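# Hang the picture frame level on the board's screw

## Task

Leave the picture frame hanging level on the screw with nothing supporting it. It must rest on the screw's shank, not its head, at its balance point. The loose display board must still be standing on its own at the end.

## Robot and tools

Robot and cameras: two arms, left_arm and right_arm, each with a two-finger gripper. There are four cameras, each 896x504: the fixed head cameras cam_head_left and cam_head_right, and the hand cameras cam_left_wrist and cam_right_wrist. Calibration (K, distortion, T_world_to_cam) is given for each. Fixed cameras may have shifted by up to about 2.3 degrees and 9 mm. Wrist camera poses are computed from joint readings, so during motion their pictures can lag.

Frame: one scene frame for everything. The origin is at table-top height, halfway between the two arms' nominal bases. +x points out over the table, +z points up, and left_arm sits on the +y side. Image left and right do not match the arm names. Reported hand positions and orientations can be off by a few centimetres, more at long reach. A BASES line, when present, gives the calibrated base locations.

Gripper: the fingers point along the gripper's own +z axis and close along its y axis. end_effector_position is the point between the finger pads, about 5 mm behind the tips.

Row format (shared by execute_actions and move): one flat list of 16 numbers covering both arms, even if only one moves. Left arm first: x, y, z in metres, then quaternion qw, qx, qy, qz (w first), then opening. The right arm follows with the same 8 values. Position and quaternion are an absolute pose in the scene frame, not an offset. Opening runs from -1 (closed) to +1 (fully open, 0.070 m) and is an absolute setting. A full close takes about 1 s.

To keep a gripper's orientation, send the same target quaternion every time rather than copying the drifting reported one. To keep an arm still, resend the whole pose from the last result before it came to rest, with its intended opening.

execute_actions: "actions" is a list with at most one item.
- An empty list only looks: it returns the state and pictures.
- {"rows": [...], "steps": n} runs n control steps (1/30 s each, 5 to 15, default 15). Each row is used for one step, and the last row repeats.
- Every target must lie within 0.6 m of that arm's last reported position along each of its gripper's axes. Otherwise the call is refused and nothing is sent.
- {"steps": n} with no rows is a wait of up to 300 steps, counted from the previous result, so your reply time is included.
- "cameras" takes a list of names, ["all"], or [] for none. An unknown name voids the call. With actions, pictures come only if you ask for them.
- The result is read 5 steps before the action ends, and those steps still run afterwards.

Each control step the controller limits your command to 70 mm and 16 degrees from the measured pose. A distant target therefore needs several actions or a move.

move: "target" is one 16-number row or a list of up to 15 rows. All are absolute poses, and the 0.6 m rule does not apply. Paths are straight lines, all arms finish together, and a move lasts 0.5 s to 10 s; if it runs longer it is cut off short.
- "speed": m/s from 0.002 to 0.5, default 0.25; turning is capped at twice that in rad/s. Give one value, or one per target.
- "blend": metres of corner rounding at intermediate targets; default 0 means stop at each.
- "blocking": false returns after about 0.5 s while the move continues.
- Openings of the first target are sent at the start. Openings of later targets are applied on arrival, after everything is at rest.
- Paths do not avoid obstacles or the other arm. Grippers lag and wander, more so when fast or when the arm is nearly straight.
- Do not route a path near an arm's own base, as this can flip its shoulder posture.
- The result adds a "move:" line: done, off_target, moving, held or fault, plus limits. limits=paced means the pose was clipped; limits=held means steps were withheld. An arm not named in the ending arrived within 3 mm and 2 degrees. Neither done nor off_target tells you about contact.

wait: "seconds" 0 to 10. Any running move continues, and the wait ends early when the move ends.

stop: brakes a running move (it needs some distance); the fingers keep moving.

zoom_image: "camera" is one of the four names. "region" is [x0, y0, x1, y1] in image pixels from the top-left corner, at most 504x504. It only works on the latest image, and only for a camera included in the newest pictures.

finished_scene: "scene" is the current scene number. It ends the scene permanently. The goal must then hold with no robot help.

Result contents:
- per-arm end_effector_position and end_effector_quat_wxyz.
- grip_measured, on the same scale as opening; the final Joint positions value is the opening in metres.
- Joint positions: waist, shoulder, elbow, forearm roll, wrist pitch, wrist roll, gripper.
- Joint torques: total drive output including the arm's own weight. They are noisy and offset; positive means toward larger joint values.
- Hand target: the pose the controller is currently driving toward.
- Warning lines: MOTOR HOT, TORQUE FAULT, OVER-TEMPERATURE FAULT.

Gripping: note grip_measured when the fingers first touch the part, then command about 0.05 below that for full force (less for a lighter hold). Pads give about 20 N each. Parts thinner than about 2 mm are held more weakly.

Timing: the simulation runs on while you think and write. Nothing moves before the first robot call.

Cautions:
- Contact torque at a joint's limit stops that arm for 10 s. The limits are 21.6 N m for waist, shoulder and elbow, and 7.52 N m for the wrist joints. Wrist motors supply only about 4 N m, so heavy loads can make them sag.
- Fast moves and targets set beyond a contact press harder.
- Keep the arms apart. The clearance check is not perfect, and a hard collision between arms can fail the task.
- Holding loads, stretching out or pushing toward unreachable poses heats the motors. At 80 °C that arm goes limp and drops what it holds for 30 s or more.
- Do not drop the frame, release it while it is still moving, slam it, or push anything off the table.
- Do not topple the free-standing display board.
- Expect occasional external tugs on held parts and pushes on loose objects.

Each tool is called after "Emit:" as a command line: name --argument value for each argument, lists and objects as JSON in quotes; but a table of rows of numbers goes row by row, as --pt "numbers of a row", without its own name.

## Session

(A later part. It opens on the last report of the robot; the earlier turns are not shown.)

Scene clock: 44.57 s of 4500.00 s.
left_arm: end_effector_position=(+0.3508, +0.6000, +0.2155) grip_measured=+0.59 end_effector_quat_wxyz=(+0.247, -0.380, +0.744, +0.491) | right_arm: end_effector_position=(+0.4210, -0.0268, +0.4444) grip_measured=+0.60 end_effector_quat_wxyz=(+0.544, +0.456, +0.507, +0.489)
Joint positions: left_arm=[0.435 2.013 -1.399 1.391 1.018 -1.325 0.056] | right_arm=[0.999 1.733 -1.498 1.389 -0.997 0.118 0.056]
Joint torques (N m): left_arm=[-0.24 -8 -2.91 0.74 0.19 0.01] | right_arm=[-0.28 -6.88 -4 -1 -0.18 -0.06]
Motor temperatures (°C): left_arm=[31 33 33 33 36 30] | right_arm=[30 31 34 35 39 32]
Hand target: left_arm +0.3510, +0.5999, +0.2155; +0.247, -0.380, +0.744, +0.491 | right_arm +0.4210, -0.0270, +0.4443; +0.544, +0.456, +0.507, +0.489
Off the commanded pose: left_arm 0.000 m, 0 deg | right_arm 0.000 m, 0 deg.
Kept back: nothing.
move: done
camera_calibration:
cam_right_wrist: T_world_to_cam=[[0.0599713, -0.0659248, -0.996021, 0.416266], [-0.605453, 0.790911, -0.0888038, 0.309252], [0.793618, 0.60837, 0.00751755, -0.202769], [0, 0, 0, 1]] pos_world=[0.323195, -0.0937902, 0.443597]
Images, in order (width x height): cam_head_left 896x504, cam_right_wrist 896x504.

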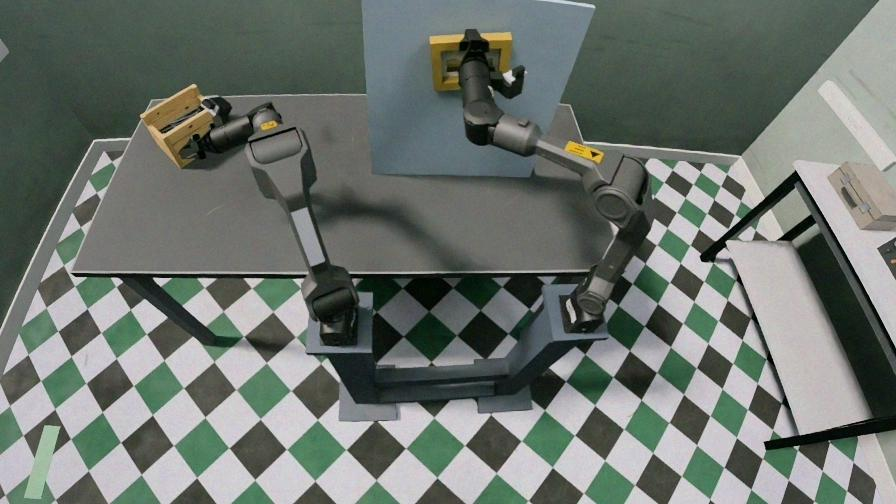

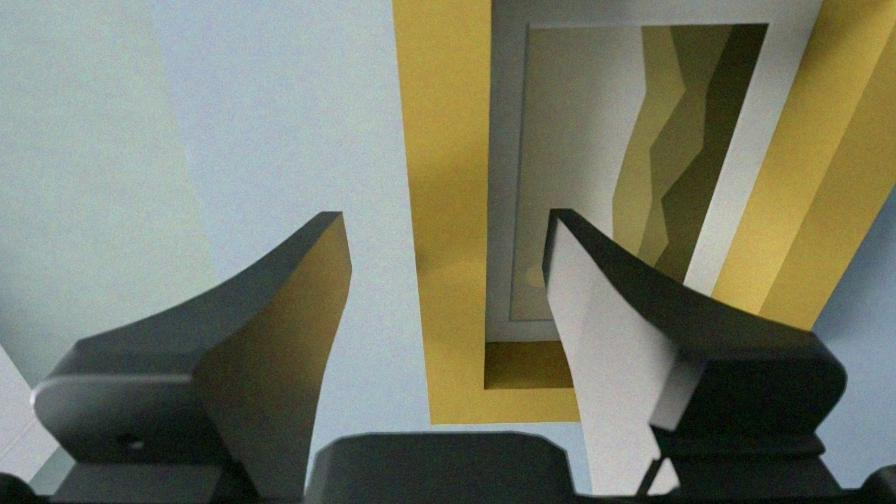

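Emit:
move --pt "0.351 0.5999 0.2155 0.247 -0.38 0.744 0.491 0.59 0.426 -0.027 0.4439 0.5435 0.4563 0.5068 0.4893 0.6" --pt "0.351 0.5999 0.2155 0.247 -0.38 0.744 0.491 0.59 0.426 -0.027 0.4439 0.5435 0.4563 0.5068 0.4893 -0.25" --speed 0.05 --cameras '["cam_right_wrist", "cam_head_left"]'

Emit:
zoom_image --camera "cam_head_left" --region '[400, 10, 560, 130]'

Scene clock: 46.50 s of 4500.00 s.
left_arm: end_effector_position=(+0.3508, +0.6000, +0.2155) grip_measured=+0.59 end_effector_quat_wxyz=(+0.247, -0.380, +0.744, +0.491) | right_arm: end_effector_position=(+0.4259, -0.0272, +0.4442) grip_measured=-0.25 end_effector_quat_wxyz=(+0.544, +0.456, +0.507, +0.489)
Joint positions: left_arm=[0.435 2.013 -1.399 1.391 1.018 -1.325 0.056] | right_arm=[0.987 1.742 -1.509 1.387 -0.985 0.118 0.026]
Joint torques (N m): left_arm=[-0.23 -7.9 -2.61 0.74 0.17 0.01] | right_arm=[0.31 -6.15 -4.68 -1.16 -0.17 0.18]
Motor temperatures (°C): left_arm=[31 33 33 33 36 30] | right_arm=[30 31 34 35 39 32]
Hand target: left_arm +0.3510, +0.5999, +0.2155; +0.247, -0.380, +0.744, +0.491 | right_arm +0.4260, -0.0270, +0.4439; +0.544, +0.456, +0.507, +0.489
Off the commanded pose: left_arm 0.000 m, 0 deg | right_arm 0.000 m, 0 deg.
Kept back: nothing.
move: done
camera_calibration:
cam_right_wrist: T_world_to_cam=[[0.0600228, -0.0659633, -0.996015, 0.415728], [-0.605067, 0.7912, -0.0888621, 0.312393], [0.793909, 0.607989, 0.00757789, -0.206556], [0, 0, 0, 1]] pos_world=[0.328052, -0.0941587, 0.443396]
Images, in order (width x height): cam_head_left 896x504, cam_right_wrist 896x504.

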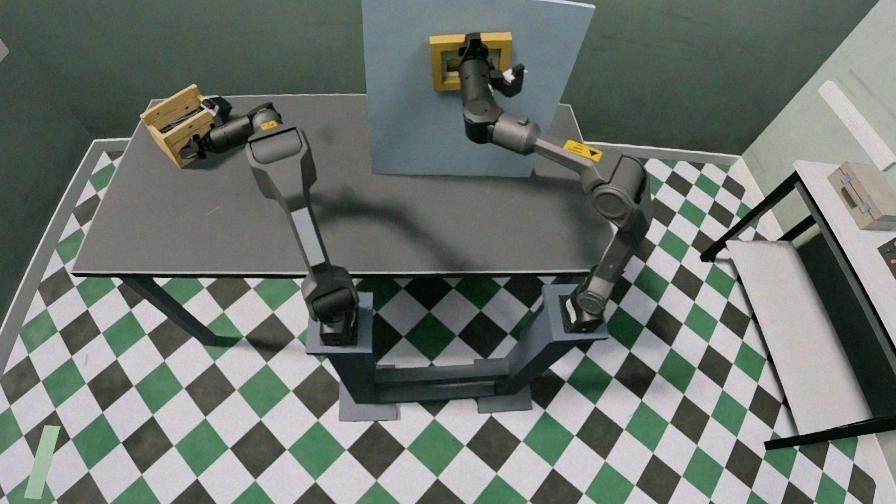

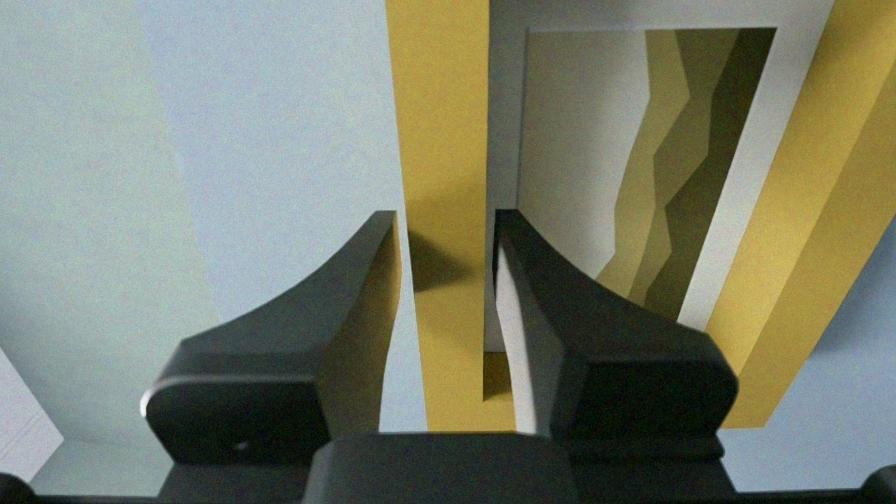

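Scaled by 3.150 from the camera's 896x504 image, which has a finer 1280x720 frame.

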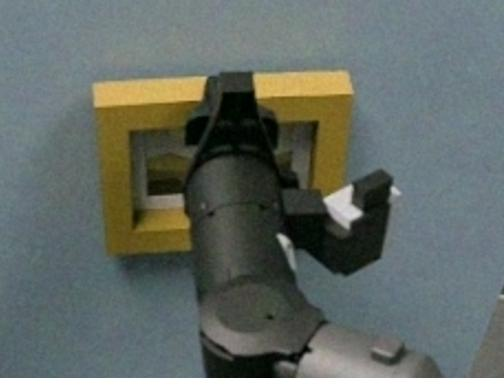

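Emit:
move --target '[0.351, 0.5999, 0.2155, 0.247, -0.38, 0.744, 0.491, 0.59, 0.426, -0.027, 0.4439, 0.5435, 0.4563, 0.5068, 0.4893, -0.5]' --speed 0.05 --cameras '["cam_right_wrist", "cam_head_left", "cam_head_right"]'

Emit:
zoom_image --camera "cam_head_left" --region '[400, 10, 560, 130]'

Scene clock: 47.57 s of 4500.00 s.
left_arm: end_effector_position=(+0.3508, +0.6000, +0.2155) grip_measured=+0.59 end_effector_quat_wxyz=(+0.247, -0.380, +0.744, +0.491) | right_arm: end_effector_position=(+0.4260, -0.0270, +0.4438) grip_measured=-0.45 end_effector_quat_wxyz=(+0.544, +0.456, +0.507, +0.489)
Joint positions: left_arm=[0.435 2.013 -1.399 1.391 1.018 -1.325 0.056] | right_arm=[0.987 1.743 -1.509 1.387 -0.985 0.118 0.019]
Joint torques (N m): left_arm=[-0.23 -8.09 -2.55 0.75 0.19 0.01] | right_arm=[1.03 -6.68 -4.31 -1.01 -0.11 0.01]
Motor temperatures (°C): left_arm=[31 33 33 33 36 30] | right_arm=[30 31 34 35 39 32]
Hand target: left_arm +0.3510, +0.5999, +0.2155; +0.247, -0.380, +0.744, +0.491 | right_arm +0.4260, -0.0270, +0.4439; +0.544, +0.456, +0.507, +0.489
Off the commanded pose: left_arm 0.000 m, 0 deg | right_arm 0.000 m, 0 deg.
Kept back: nothing.
move: done
camera_calibration:
cam_right_wrist: T_world_to_cam=[[0.0595165, -0.0666911, -0.995997, 0.415509], [-0.605112, 0.791135, -0.0891326, 0.31242], [0.793913, 0.607994, 0.00673007, -0.206409], [0, 0, 0, 1]] pos_world=[0.32819, -0.0939602, 0.443082]
Images, in order (width x height): cam_head_left 896x504, cam_head_right 896x504, cam_right_wrist 896x504.

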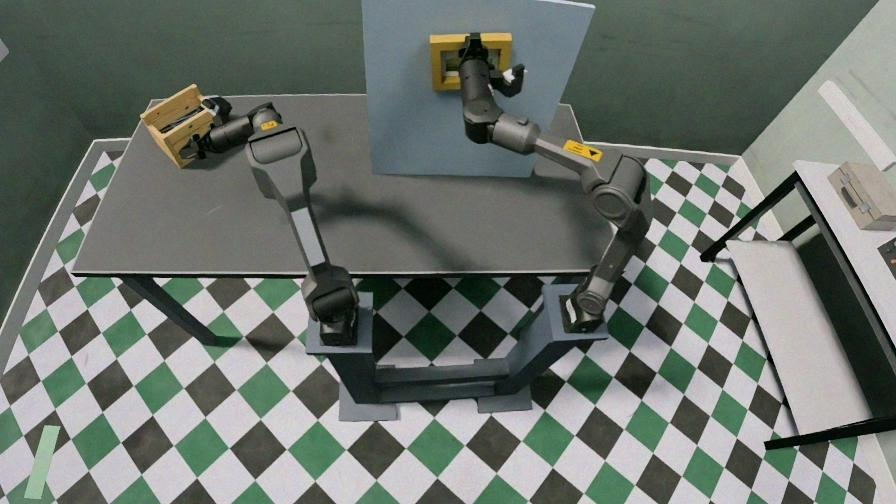

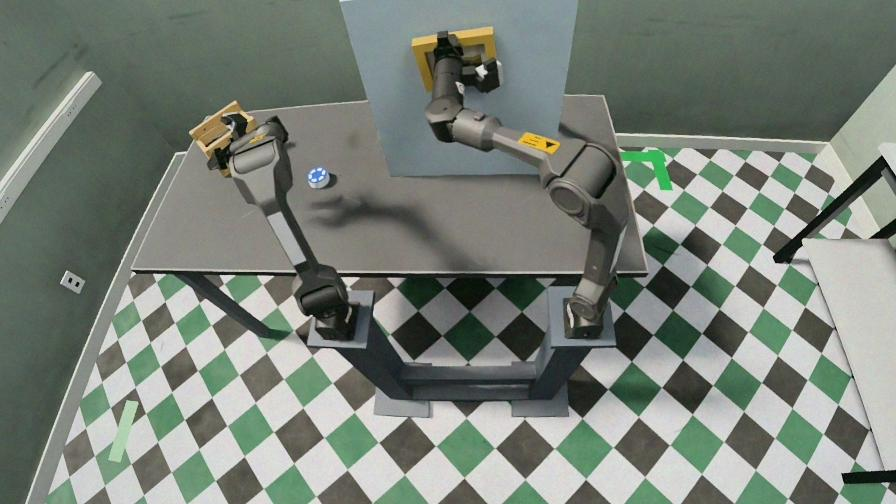

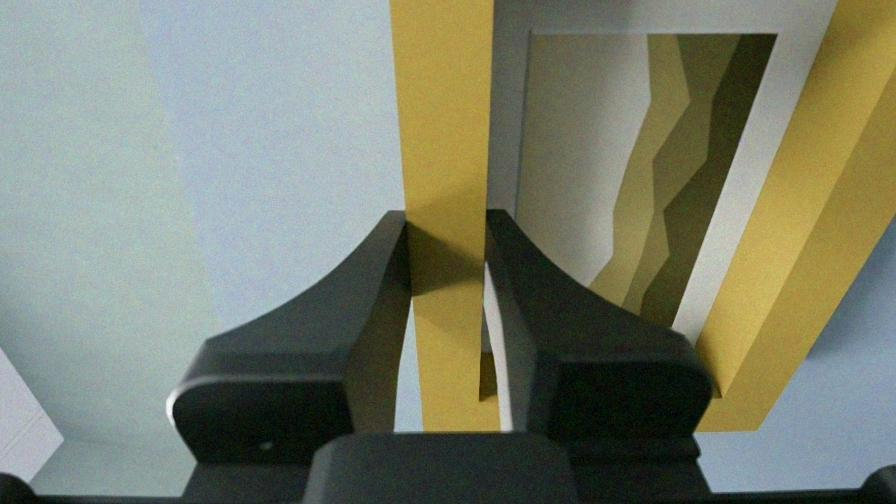

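Scaled by 3.150 from the camera's 896x504 image, which has a finer 1280x720 frame.

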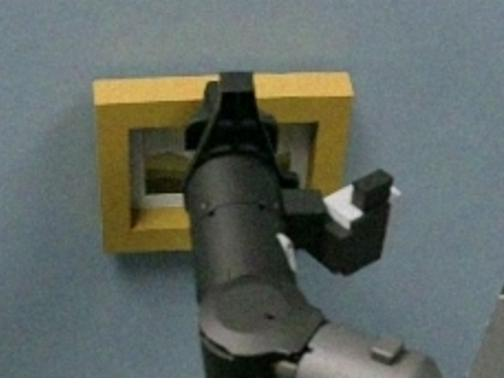

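Emit:
move --pt "0.33 0.45 0.36 0.66 -0.10 0.74 0.08 0.59 0.426 -0.027 0.4439 0.5435 0.4563 0.5068 0.4893 -0.5" --pt "0.34 0.25 0.44 0.55 -0.13 0.80 -0.20 0.0 0.426 -0.027 0.4439 0.5435 0.4563 0.5068 0.4893 -0.5" --pt "0.395 0.146 0.47 0.258 -0.198 0.7511 -0.5763 -1 0.426 -0.027 0.4439 0.5435 0.4563 0.5068 0.4893 -0.5" --speed 0.35 --blend '[0.05, 0.04, 0]'

Scene clock: 55.93 s of 4500.00 s.
left_arm: end_effector_position=(+0.3952, +0.1458, +0.4696) grip_measured=-1.00 end_effector_quat_wxyz=(+0.521, -0.185, +0.586, -0.592) | right_arm: end_effector_position=(+0.4260, -0.0270, +0.4438) grip_measured=-0.45 end_effector_quat_wxyz=(+0.544, +0.456, +0.507, +0.489)
Joint positions: left_arm=[0.105 1.294 -0.967 0.945 -0.802 -2.101 0] | right_arm=[0.987 1.743 -1.509 1.387 -0.985 0.118 0.019]
Joint torques (N m): left_arm=[-0.74 -5.3 -2.81 -0.66 -0.67 -0.2] | right_arm=[1.79 -7.31 -3.43 -1.13 -0.06 -0.09]
Motor temperatures (°C): left_arm=[31 33 33 33 36 30] | right_arm=[30 31 34 35 39 32]
Hand target: left_arm +0.3951, +0.1458, +0.4697; +0.521, -0.184, +0.586, -0.592 | right_arm +0.4260, -0.0270, +0.4439; +0.544, +0.456, +0.507, +0.489
Off the commanded pose: left_arm 0.001 m, 36 deg; orientation clipped | right_arm 0.000 m, 0 deg.
joint sent to its limit (left arm) — joint 6 (wrist roll), lower limit.
Kept back: nothing.
move: off_target (left_arm); blend cut to 0 m at target 2; target 2's new opening was sent with left_arm's hand 0.000 m and 15 deg from that target; target 3's new opening was sent with left_arm's hand 0.001 m and 36 deg from that target; limits=paced
camera_calibration:
cam_left_wrist: T_world_to_cam=[[-0.385301, -0.251098, 0.887971, -0.22452], [-0.788877, -0.409618, -0.458134, 0.58721], [0.478766, -0.877019, -0.0402592, 0.0792408], [0, 0, 0, 1]] pos_world=[0.338791, 0.253651, 0.471578]
cam_right_wrist: T_world_to_cam=[[0.0595165, -0.0666911, -0.995997, 0.415509], [-0.605112, 0.791135, -0.0891326, 0.31242], [0.793913, 0.607994, 0.00673007, -0.206409], [0, 0, 0, 1]] pos_world=[0.32819, -0.0939602, 0.443082]

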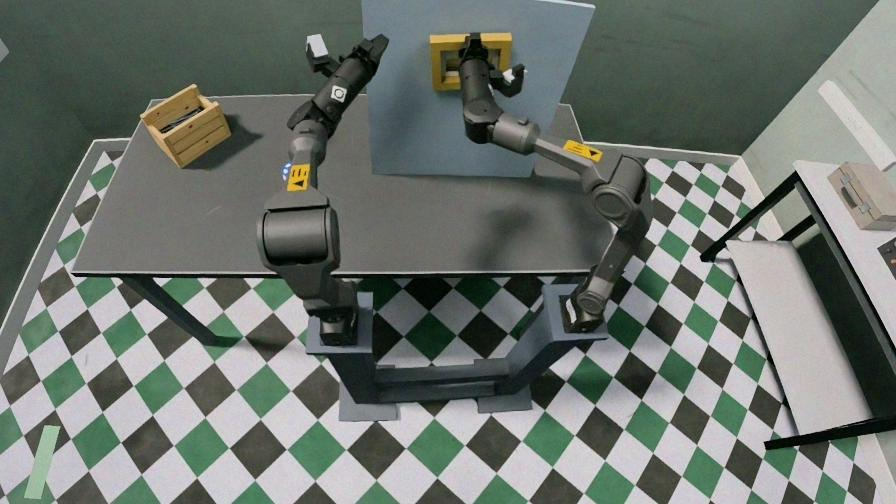

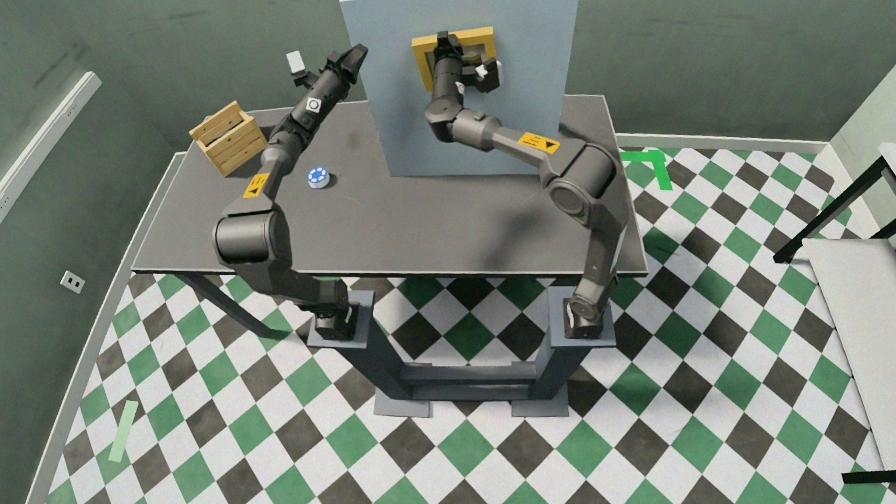

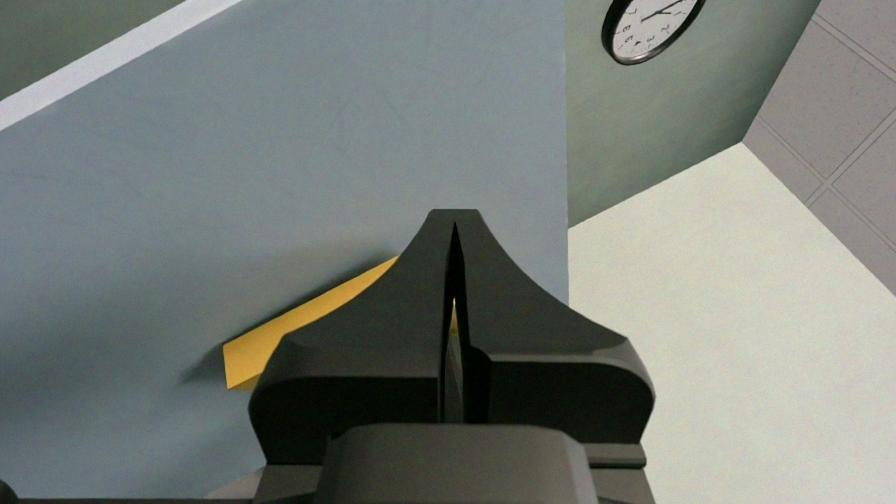

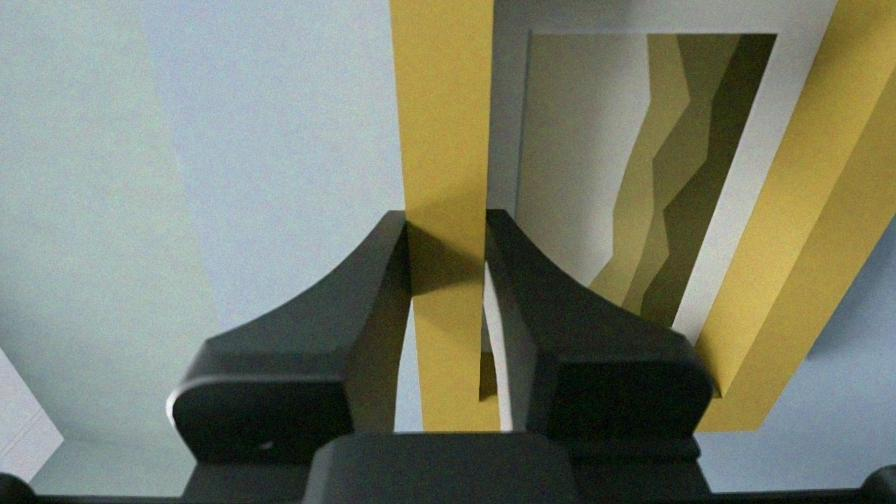

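Emit:
move --pt "0.33 0.30 0.40 0.4226 0 0.9063 0 -1 0.426 -0.027 0.4439 0.5435 0.4563 0.5068 0.4893 -0.5" --pt "0.395 0.146 0.47 0.258 -0.198 0.7511 -0.5763 -1 0.426 -0.027 0.4439 0.5435 0.4563 0.5068 0.4893 -0.5" --speed 0.4 --blend '[0.02, 0]' --cameras '["cam_left_wrist", "cam_head_left", "cam_head_right"]'

Scene clock: 61.53 s of 4500.00 s.
left_arm: end_effector_position=(+0.3952, +0.1458, +0.4697) grip_measured=-1.00 end_effector_quat_wxyz=(+0.521, -0.182, +0.587, -0.593) | right_arm: end_effector_position=(+0.4260, -0.0270, +0.4438) grip_measured=-0.45 end_effector_quat_wxyz=(+0.544, +0.456, +0.507, +0.489)
Joint positions: left_arm=[0.109 1.297 -0.968 0.949 -0.811 -2.101 0] | right_arm=[0.987 1.743 -1.509 1.387 -0.985 0.118 0.019]
Joint torques (N m): left_arm=[-0.39 -5.08 -2.88 -0.52 -0.84 -0.14] | right_arm=[1.82 -6.8 -3.54 -1.13 -0.16 0.02]
Motor temperatures (°C): left_arm=[31 33 33 33 36 30] | right_arm=[30 31 34 35 39 32]
Hand target: left_arm +0.3951, +0.1458, +0.4697; +0.521, -0.182, +0.587, -0.593 | right_arm +0.4260, -0.0270, +0.4439; +0.544, +0.456, +0.507, +0.489
Off the commanded pose: left_arm 0.000 m, 36 deg; orientation clipped | right_arm 0.000 m, 0 deg.
joint sent to its limit (left arm) — joint 6 (wrist roll), lower limit.
Kept back: nothing.
move: off_target (left_arm); limits=paced
camera_calibration:
cam_left_wrist: T_world_to_cam=[[-0.389578, -0.251975, 0.885854, -0.22183], [-0.788706, -0.405395, -0.462166, 0.588447], [0.475575, -0.878728, -0.0408011, 0.0811097], [0, 0, 0, 1]] pos_world=[0.339119, 0.253932, 0.471778]
Images, in order (width x height): cam_head_left 896x504, cam_head_right 896x504, cam_left_wrist 896x504.

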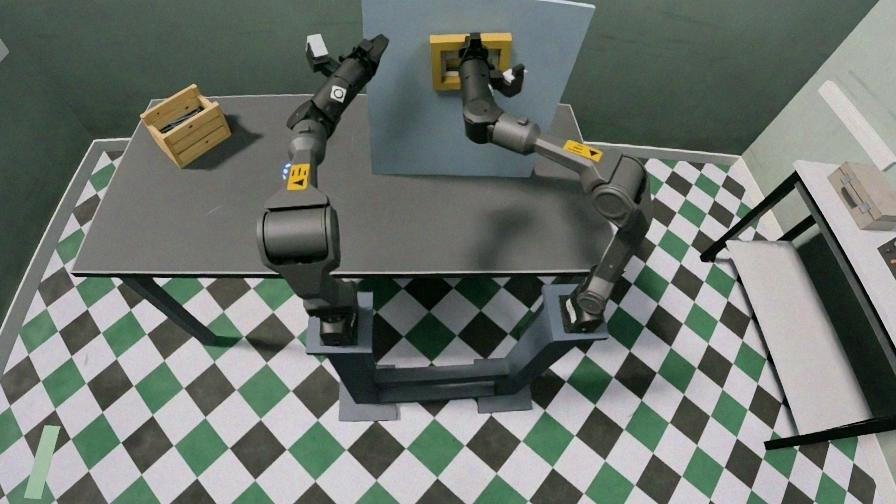

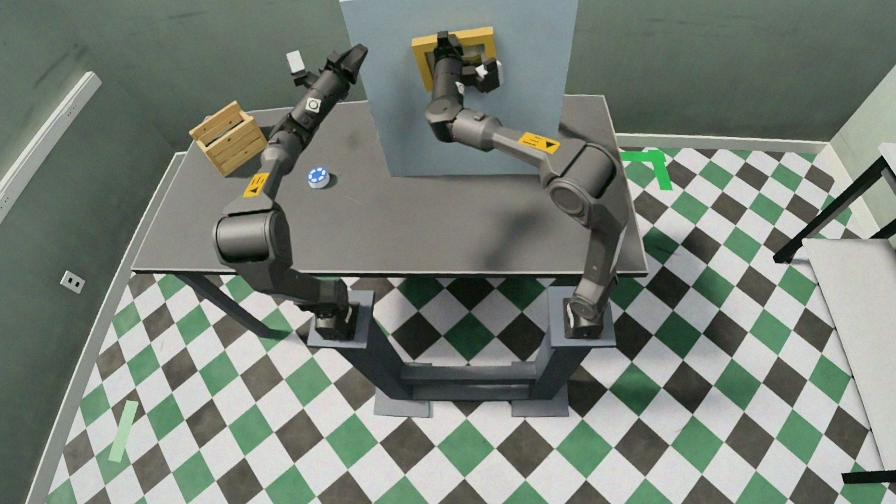

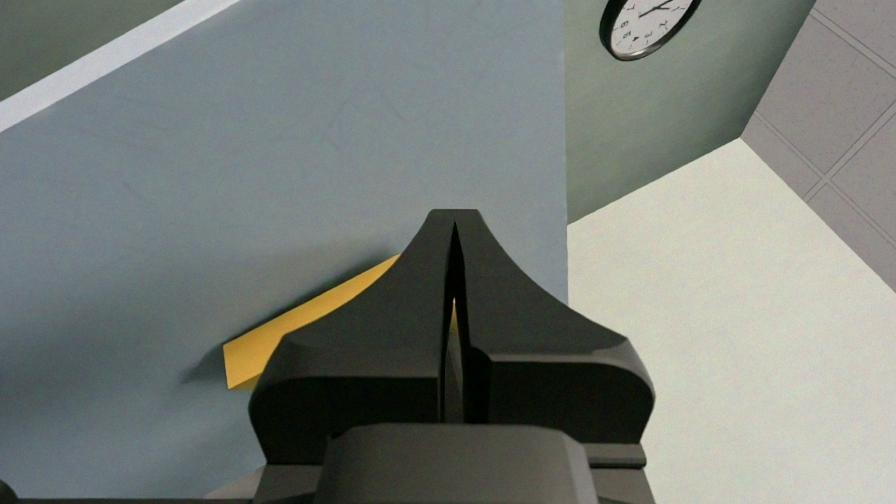

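Emit:
move --target '[0.33, 0.27, 0.35, 0.1305, 0, 0.9914, 0, -1, 0.426, -0.027, 0.4439, 0.5435, 0.4563, 0.5068, 0.4893, -0.5]' --speed 0.4 --cameras '[]'

Scene clock: 68.07 s of 4500.00 s.
left_arm: end_effector_position=(+0.3302, +0.2702, +0.3496) grip_measured=-1.00 end_effector_quat_wxyz=(+0.595, +0.015, +0.793, -0.132) | right_arm: end_effector_position=(+0.4260, -0.0270, +0.4438) grip_measured=-0.45 end_effector_quat_wxyz=(+0.544, +0.456, +0.507, +0.489)
Joint positions: left_arm=[0.622 1.059 -0.766 1.738 -0.831 -1.727 0] | right_arm=[0.987 1.743 -1.509 1.387 -0.985 0.118 0.019]
Joint torques (N m): left_arm=[-0.05 -3.52 -2.79 -0.23 -0.21 0.01] | right_arm=[1.71 -6.17 -3.68 -1.1 -0.15 0.15]
Motor temperatures (°C): left_arm=[31 33 33 33 36 30] | right_arm=[30 31 34 35 38 32]
Hand target: left_arm +0.3301, +0.2700, +0.3497; +0.595, +0.016, +0.793, -0.131 | right_arm +0.4260, -0.0270, +0.4439; +0.544, +0.456, +0.507, +0.489
Off the commanded pose: left_arm 0.000 m, 60 deg; orientation clipped | right_arm 0.000 m, 0 deg.
joint sent to its limit (left arm) — joint 4 (forearm roll), upper limit.
Kept back: nothing.
move: off_target (left_arm); limits=paced
No camera images: "cameras" was empty.

Emit:
move --pt "0.33 0.38 0.36 0.247 -0.38 0.744 0.491 -1 0.426 -0.027 0.4439 0.5435 0.4563 0.5068 0.4893 -0.5" --pt "0.36 0.33 0.36 0.266 -0.127 0.954 0.046 -1 0.426 -0.027 0.4439 0.5435 0.4563 0.5068 0.4893 -0.5" --speed 0.4 --cameras '[]'

Scene clock: 72.73 s of 4500.00 s.
left_arm: end_effector_position=(+0.3600, +0.3302, +0.3598) grip_measured=-1.00 end_effector_quat_wxyz=(+0.295, -0.125, +0.946, +0.049) | right_arm: end_effector_position=(+0.4260, -0.0270, +0.4438) grip_measured=-0.45 end_effector_quat_wxyz=(+0.544, +0.456, +0.507, +0.489)
Joint positions: left_arm=[0.242 1.454 -1.625 0.036 1.223 -0.029 0] | right_arm=[0.987 1.743 -1.509 1.387 -0.985 0.118 0.019]
Joint torques (N m): left_arm=[-0.65 -4.41 -2.41 0.14 -0.57 -0.18] | right_arm=[1.65 -5.91 -3.74 -1.1 -0.14 0.15]
Motor temperatures (°C): left_arm=[31 32 33 33 36 30] | right_arm=[29 31 34 35 38 32]
Hand target: left_arm +0.3600, +0.3300, +0.3596; +0.295, -0.125, +0.946, +0.049 | right_arm +0.4260, -0.0270, +0.4439; +0.544, +0.456, +0.507, +0.489
Off the commanded pose: left_arm 0.000 m, 3 deg | right_arm 0.000 m, 0 deg.
joint sent to its limit (left arm) — joint 5 (wrist pitch), upper limit.
Kept back: nothing.
move: off_target (left_arm); limits=paced
No camera images: "cameras" was empty.

Emit:
move --pt "0.37 0.25 0.43 0.29 -0.15 0.88 -0.34 -1 0.426 -0.027 0.4439 0.5435 0.4563 0.5068 0.4893 -0.5" --pt "0.395 0.146 0.47 0.258 -0.198 0.7511 -0.5763 -1 0.426 -0.027 0.4439 0.5435 0.4563 0.5068 0.4893 -0.5" --speed 0.35 --blend '[0.03, 0]' --cameras '["cam_left_wrist", "cam_head_left"]'

Scene clock: 75.37 s of 4500.00 s.
left_arm: end_effector_position=(+0.3953, +0.1454, +0.4691) grip_measured=-1.00 end_effector_quat_wxyz=(+0.260, -0.200, +0.749, -0.575) | right_arm: end_effector_position=(+0.4260, -0.0270, +0.4438) grip_measured=-0.45 end_effector_quat_wxyz=(+0.544, +0.456, +0.507, +0.489)
Joint positions: left_arm=[0.299 1.508 -1.567 -1.296 1.223 -0.072 0] | right_arm=[0.987 1.743 -1.509 1.387 -0.985 0.118 0.019]
Joint torques (N m): left_arm=[0.24 -5.9 -3.6 -0.71 0.15 -0.07] | right_arm=[1.62 -5.9 -3.72 -1.09 -0.13 0.14]
Motor temperatures (°C): left_arm=[31 32 33 33 36 30] | right_arm=[29 31 34 35 38 32]
Hand target: left_arm +0.3951, +0.1458, +0.4699; +0.261, -0.200, +0.749, -0.575 | right_arm +0.4260, -0.0270, +0.4439; +0.544, +0.456, +0.507, +0.489
Off the commanded pose: left_arm 0.001 m, 0 deg | right_arm 0.000 m, 0 deg.
joint sent to its limit (left arm) — joint 5 (wrist pitch), upper limit.
Kept back: nothing.
move: done
camera_calibration:
cam_left_wrist: T_world_to_cam=[[0.00653507, -0.281986, 0.959396, -0.408129], [-0.997172, -0.0736654, -0.0148593, 0.412485], [0.0748644, -0.956586, -0.28167, 0.363352], [0, 0, 0, 1]] pos_world=[0.386784, 0.262877, 0.500032]
Images, in order (width x height): cam_head_left 896x504, cam_left_wrist 896x504.

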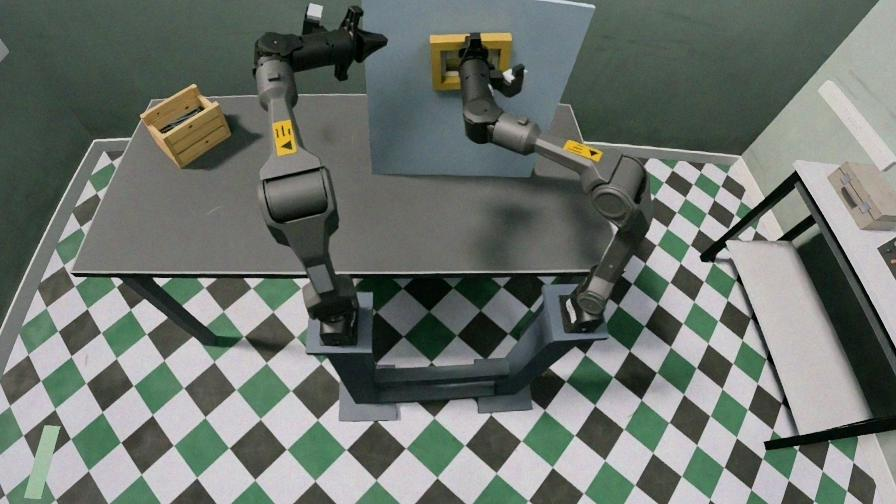

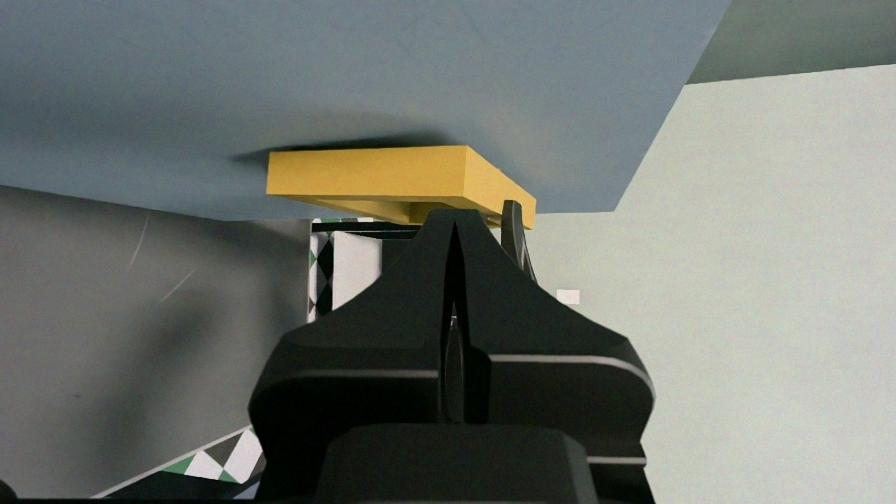

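Emit:
zoom_image --camera "cam_left_wrist" --region '[240, 120, 560, 250]'

Scaled by 1.575 from the camera's 896x504 image, which has a finer 1280x720 frame.

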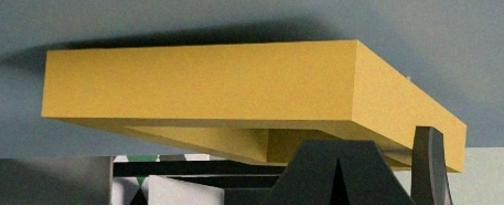

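Emit:
zoom_image --camera "cam_left_wrist" --region '[450, 130, 560, 220]'

Scaled by 4.582 from the camera's 896x504 image, which has a finer 1280x720 frame.

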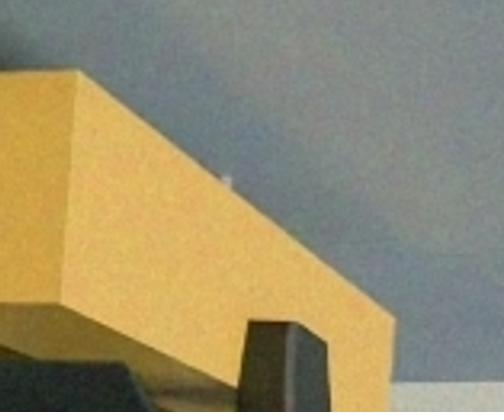

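Emit:
move --target '[0.425, 0.135, 0.50, 0.258, -0.198, 0.7511, -0.5763, -1, 0.426, -0.027, 0.4439, 0.5435, 0.4563, 0.5068, 0.4893, -0.5]' --speed 0.15 --cameras '["cam_left_wrist"]'

Emit:
zoom_image --camera "cam_left_wrist" --region '[250, 130, 570, 280]'

Scene clock: 77.37 s of 4500.00 s.
left_arm: end_effector_position=(+0.4254, +0.1353, +0.5003) grip_measured=-1.00 end_effector_quat_wxyz=(+0.258, -0.198, +0.750, -0.576) | right_arm: end_effector_position=(+0.4260, -0.0270, +0.4438) grip_measured=-0.45 end_effector_quat_wxyz=(+0.544, +0.456, +0.507, +0.489)
Joint positions: left_arm=[0.238 1.648 -1.862 -1.223 1.22 -0.247 0] | right_arm=[0.987 1.743 -1.509 1.387 -0.985 0.118 0.019]
Joint torques (N m): left_arm=[-0.29 -6.22 -2.26 -0.76 -0.43 0.11] | right_arm=[1.64 -5.96 -3.83 -1.07 -0.12 0.15]
Motor temperatures (°C): left_arm=[31 32 33 33 36 30] | right_arm=[29 31 34 35 38 32]
Hand target: left_arm +0.4250, +0.1350, +0.5000; +0.258, -0.198, +0.750, -0.576 | right_arm +0.4260, -0.0270, +0.4439; +0.544, +0.456, +0.507, +0.489
Off the commanded pose: left_arm 0.001 m, 0 deg | right_arm 0.000 m, 0 deg.
Kept back: nothing.
move: done
camera_calibration:
cam_left_wrist: T_world_to_cam=[[0.00556394, -0.282586, 0.959226, -0.440483], [-0.997633, -0.0673094, -0.0140425, 0.441072], [0.0685332, -0.956877, -0.282292, 0.36327], [0, 0, 0, 1]] pos_world=[0.417583, 0.252819, 0.531265]
Images, in order (width x height): cam_left_wrist 896x504.

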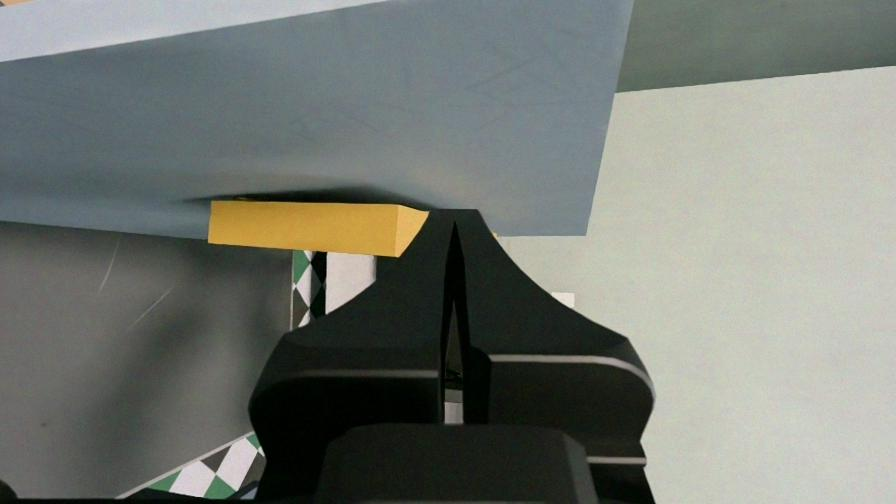

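Scaled by 1.575 from the camera's 896x504 image, which has a finer 1280x720 frame.

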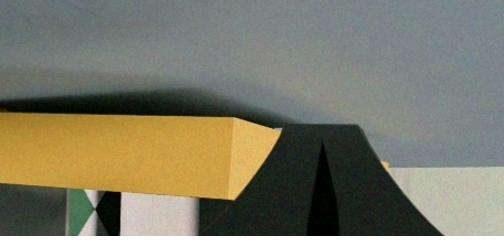

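Emit:
move --target '[0.412, 0.075, 0.512, 0.258, -0.198, 0.7511, -0.5763, -1, 0.426, -0.027, 0.4439, 0.5435, 0.4563, 0.5068, 0.4893, -0.5]' --speed 0.12 --cameras '["cam_left_wrist"]'

Emit:
zoom_image --camera "cam_left_wrist" --region '[250, 130, 570, 280]'

Scene clock: 78.73 s of 4500.00 s.
left_arm: end_effector_position=(+0.4119, +0.0745, +0.5117) grip_measured=-1.00 end_effector_quat_wxyz=(+0.257, -0.198, +0.750, -0.576) | right_arm: end_effector_position=(+0.4260, -0.0270, +0.4438) grip_measured=-0.45 end_effector_quat_wxyz=(+0.544, +0.456, +0.507, +0.489)
Joint positions: left_arm=[0.032 1.587 -1.837 -1.106 1.056 -0.37 0] | right_arm=[0.987 1.743 -1.509 1.387 -0.985 0.118 0.019]
Joint torques (N m): left_arm=[0.5 -6.28 -3.15 -0.77 -0.56 0.17] | right_arm=[1.6 -5.88 -3.85 -1.07 -0.12 0.14]
Motor temperatures (°C): left_arm=[31 32 33 33 36 30] | right_arm=[29 31 34 35 38 32]
Hand target: left_arm +0.4120, +0.0750, +0.5120; +0.258, -0.198, +0.750, -0.576 | right_arm +0.4260, -0.0270, +0.4439; +0.544, +0.456, +0.507, +0.489
Off the commanded pose: left_arm 0.001 m, 0 deg | right_arm 0.000 m, 0 deg.
Kept back: nothing.
move: done
camera_calibration:
cam_left_wrist: T_world_to_cam=[[0.00700257, -0.282754, 0.959167, -0.469039], [-0.99777, -0.0656463, -0.0120676, 0.422623], [0.0663779, -0.956943, -0.282583, 0.310287], [0, 0, 0, 1]] pos_world=[0.404368, 0.192049, 0.542668]
Images, in order (width x height): cam_left_wrist 896x504.

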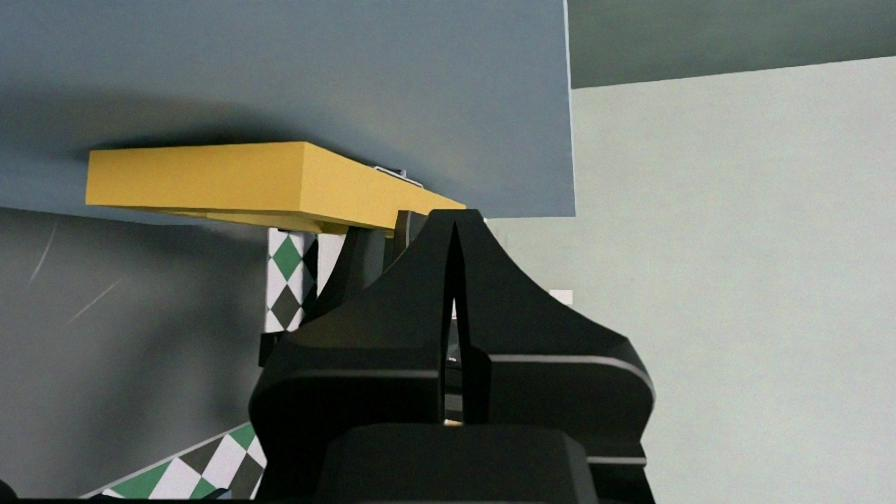

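Scaled by 1.575 from the camera's 896x504 image, which has a finer 1280x720 frame.

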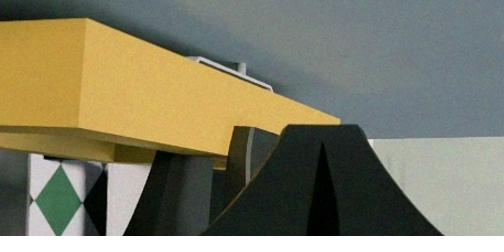

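Emit:
zoom_image --camera "cam_left_wrist" --region '[350, 145, 450, 215]'

Scaled by 5.040 from the camera's 896x504 image, which has a finer 1280x720 frame.

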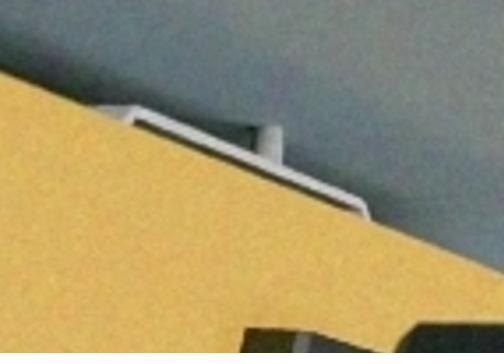

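Emit:
move --target '[0.414, 0.03, 0.518, 0.258, -0.198, 0.7511, -0.5763, -1, 0.426, -0.027, 0.4439, 0.5435, 0.4563, 0.5068, 0.4893, -0.5]' --speed 0.1 --cameras '["cam_left_wrist"]'

Emit:
zoom_image --camera "cam_left_wrist" --region '[290, 120, 450, 240]'

Scene clock: 79.97 s of 4500.00 s.
left_arm: end_effector_position=(+0.4139, +0.0296, +0.5182) grip_measured=-1.00 end_effector_quat_wxyz=(+0.258, -0.198, +0.750, -0.576) | right_arm: end_effector_position=(+0.4260, -0.0270, +0.4438) grip_measured=-0.45 end_effector_quat_wxyz=(+0.544, +0.456, +0.507, +0.489)
Joint positions: left_arm=[-0.131 1.615 -1.9 -0.981 0.94 -0.495 0] | right_arm=[0.987 1.743 -1.509 1.387 -0.985 0.118 0.019]
Joint torques (N m): left_arm=[0.59 -5.72 -2.8 -0.69 -0.71 0.07] | right_arm=[1.58 -5.87 -3.84 -1.07 -0.1 0.13]
Motor temperatures (°C): left_arm=[31 32 33 33 36 30] | right_arm=[29 31 34 35 38 32]
Hand target: left_arm +0.4140, +0.0300, +0.5180; +0.258, -0.198, +0.750, -0.576 | right_arm +0.4260, -0.0270, +0.4439; +0.544, +0.456, +0.507, +0.489
Off the commanded pose: left_arm 0.000 m, 0 deg | right_arm 0.000 m, 0 deg.
Kept back: nothing.
move: done
camera_calibration:
cam_left_wrist: T_world_to_cam=[[0.00560664, -0.282697, 0.959193, -0.487464], [-0.997726, -0.0660082, -0.0136224, 0.42259], [0.0671656, -0.956935, -0.282425, 0.268631], [0, 0, 0, 1]] pos_world=[0.406319, 0.147152, 0.549196]
Images, in order (width x height): cam_left_wrist 896x504.

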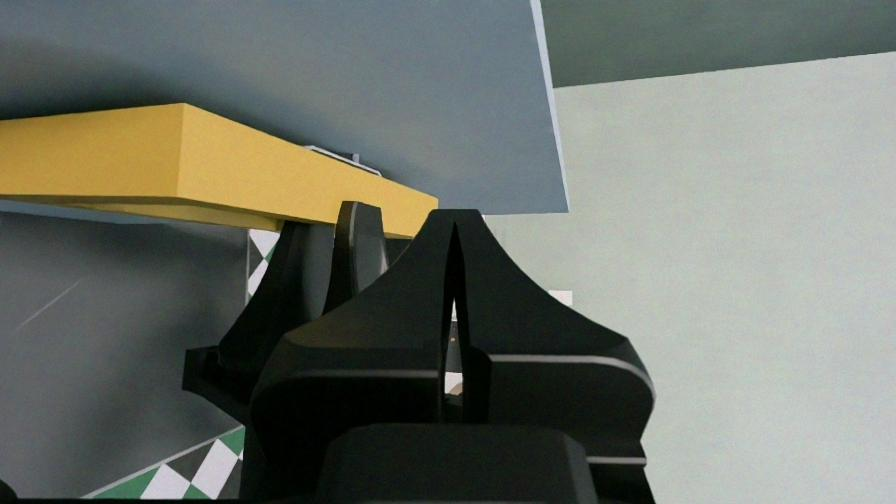

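Scaled by 3.150 from the camera's 896x504 image, which has a finer 1280x720 frame.

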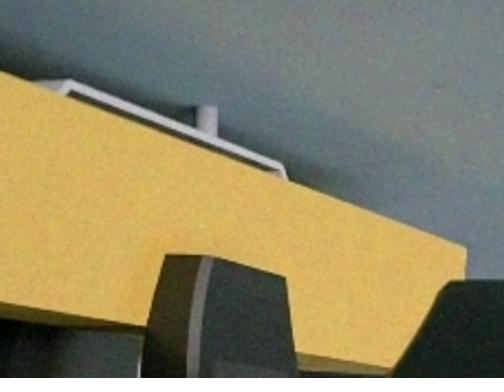

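Emit:
zoom_image --camera "cam_left_wrist" --region '[330, 140, 390, 180]'

Scaled by 8.400 from the camera's 896x504 image, which has a finer 1280x720 frame.

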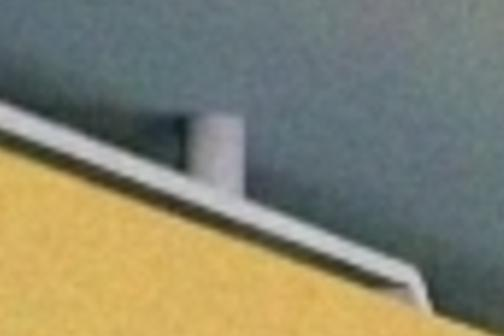

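Emit:
move --pt "0.38 0.14 0.50 0.258 -0.198 0.7511 -0.5763 -1 0.426 -0.027 0.4439 0.5435 0.4563 0.5068 0.4893 -0.5" --pt "0.42 0.24 0.42 0.198 -0.258 0.5763 -0.7511 -1 0.426 -0.027 0.4439 0.5435 0.4563 0.5068 0.4893 -0.5" --pt "0.457 0.206 0.375 0.198 -0.258 0.5763 -0.7511 -1 0.426 -0.027 0.4439 0.5435 0.4563 0.5068 0.4893 -0.5" --speed 0.2 --blend '[0.04, 0.03, 0]' --cameras '["cam_left_wrist", "cam_head_left"]'

Scene clock: 85.37 s of 4500.00 s.
left_arm: end_effector_position=(+0.4577, +0.2056, +0.3741) grip_measured=-1.00 end_effector_quat_wxyz=(-0.216, +0.325, -0.618, +0.683) | right_arm: end_effector_position=(+0.4260, -0.0270, +0.4438) grip_measured=-0.45 end_effector_quat_wxyz=(+0.544, +0.456, +0.507, +0.489)
Joint positions: left_arm=[0.405 1.728 -1.246 -1.752 1.223 0.254 0] | right_arm=[0.987 1.743 -1.509 1.387 -0.985 0.118 0.019]
Joint torques (N m): left_arm=[0.55 -7.95 -3.17 -0.7 0.47 -0.14] | right_arm=[1.53 -5.88 -3.93 -1.03 -0.08 0.11]
Motor temperatures (°C): left_arm=[31 32 33 33 36 30] | right_arm=[29 31 34 35 38 32]
Hand target: left_arm +0.4571, +0.2058, +0.3752; -0.217, +0.324, -0.618, +0.683 | right_arm +0.4260, -0.0270, +0.4439; +0.544, +0.456, +0.507, +0.489
Off the commanded pose: left_arm 0.001 m, 12 deg | right_arm 0.000 m, 0 deg.
joint sent to its limit (left arm) — joint 4 (forearm roll), lower limit; joint 5 (wrist pitch), upper limit.
Kept back: nothing.
move: off_target (left_arm)
camera_calibration:
cam_left_wrist: T_world_to_cam=[[0.115474, 0.119035, 0.986152, -0.442691], [-0.973955, -0.181463, 0.13595, 0.432828], [0.195132, -0.976167, 0.0949809, 0.197598], [0, 0, 0, 1]] pos_world=[0.434116, 0.324127, 0.35895]
Images, in order (width x height): cam_head_left 896x504, cam_left_wrist 896x504.

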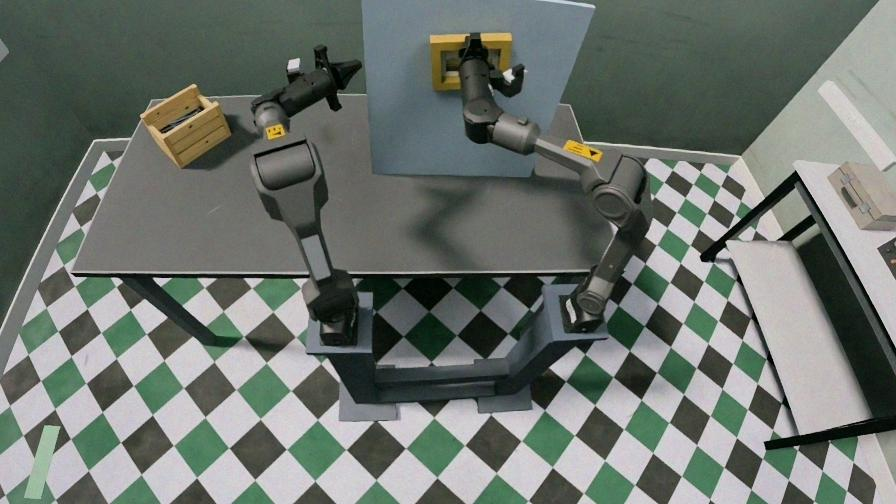

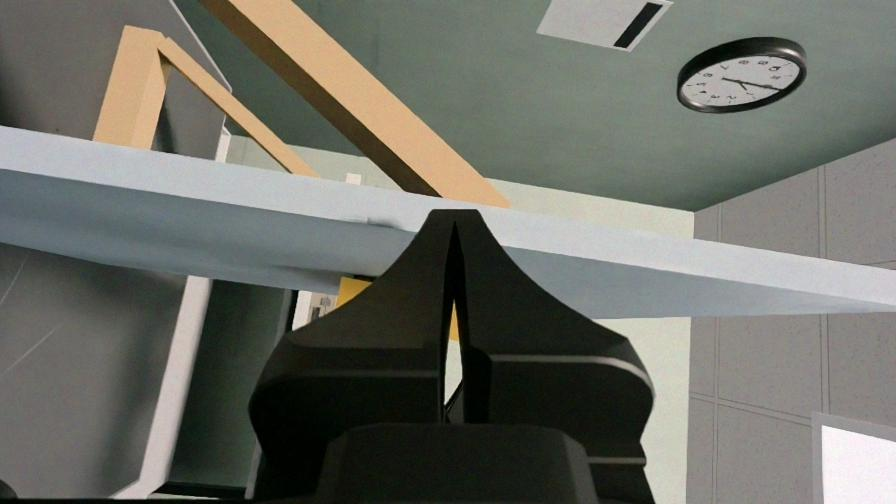

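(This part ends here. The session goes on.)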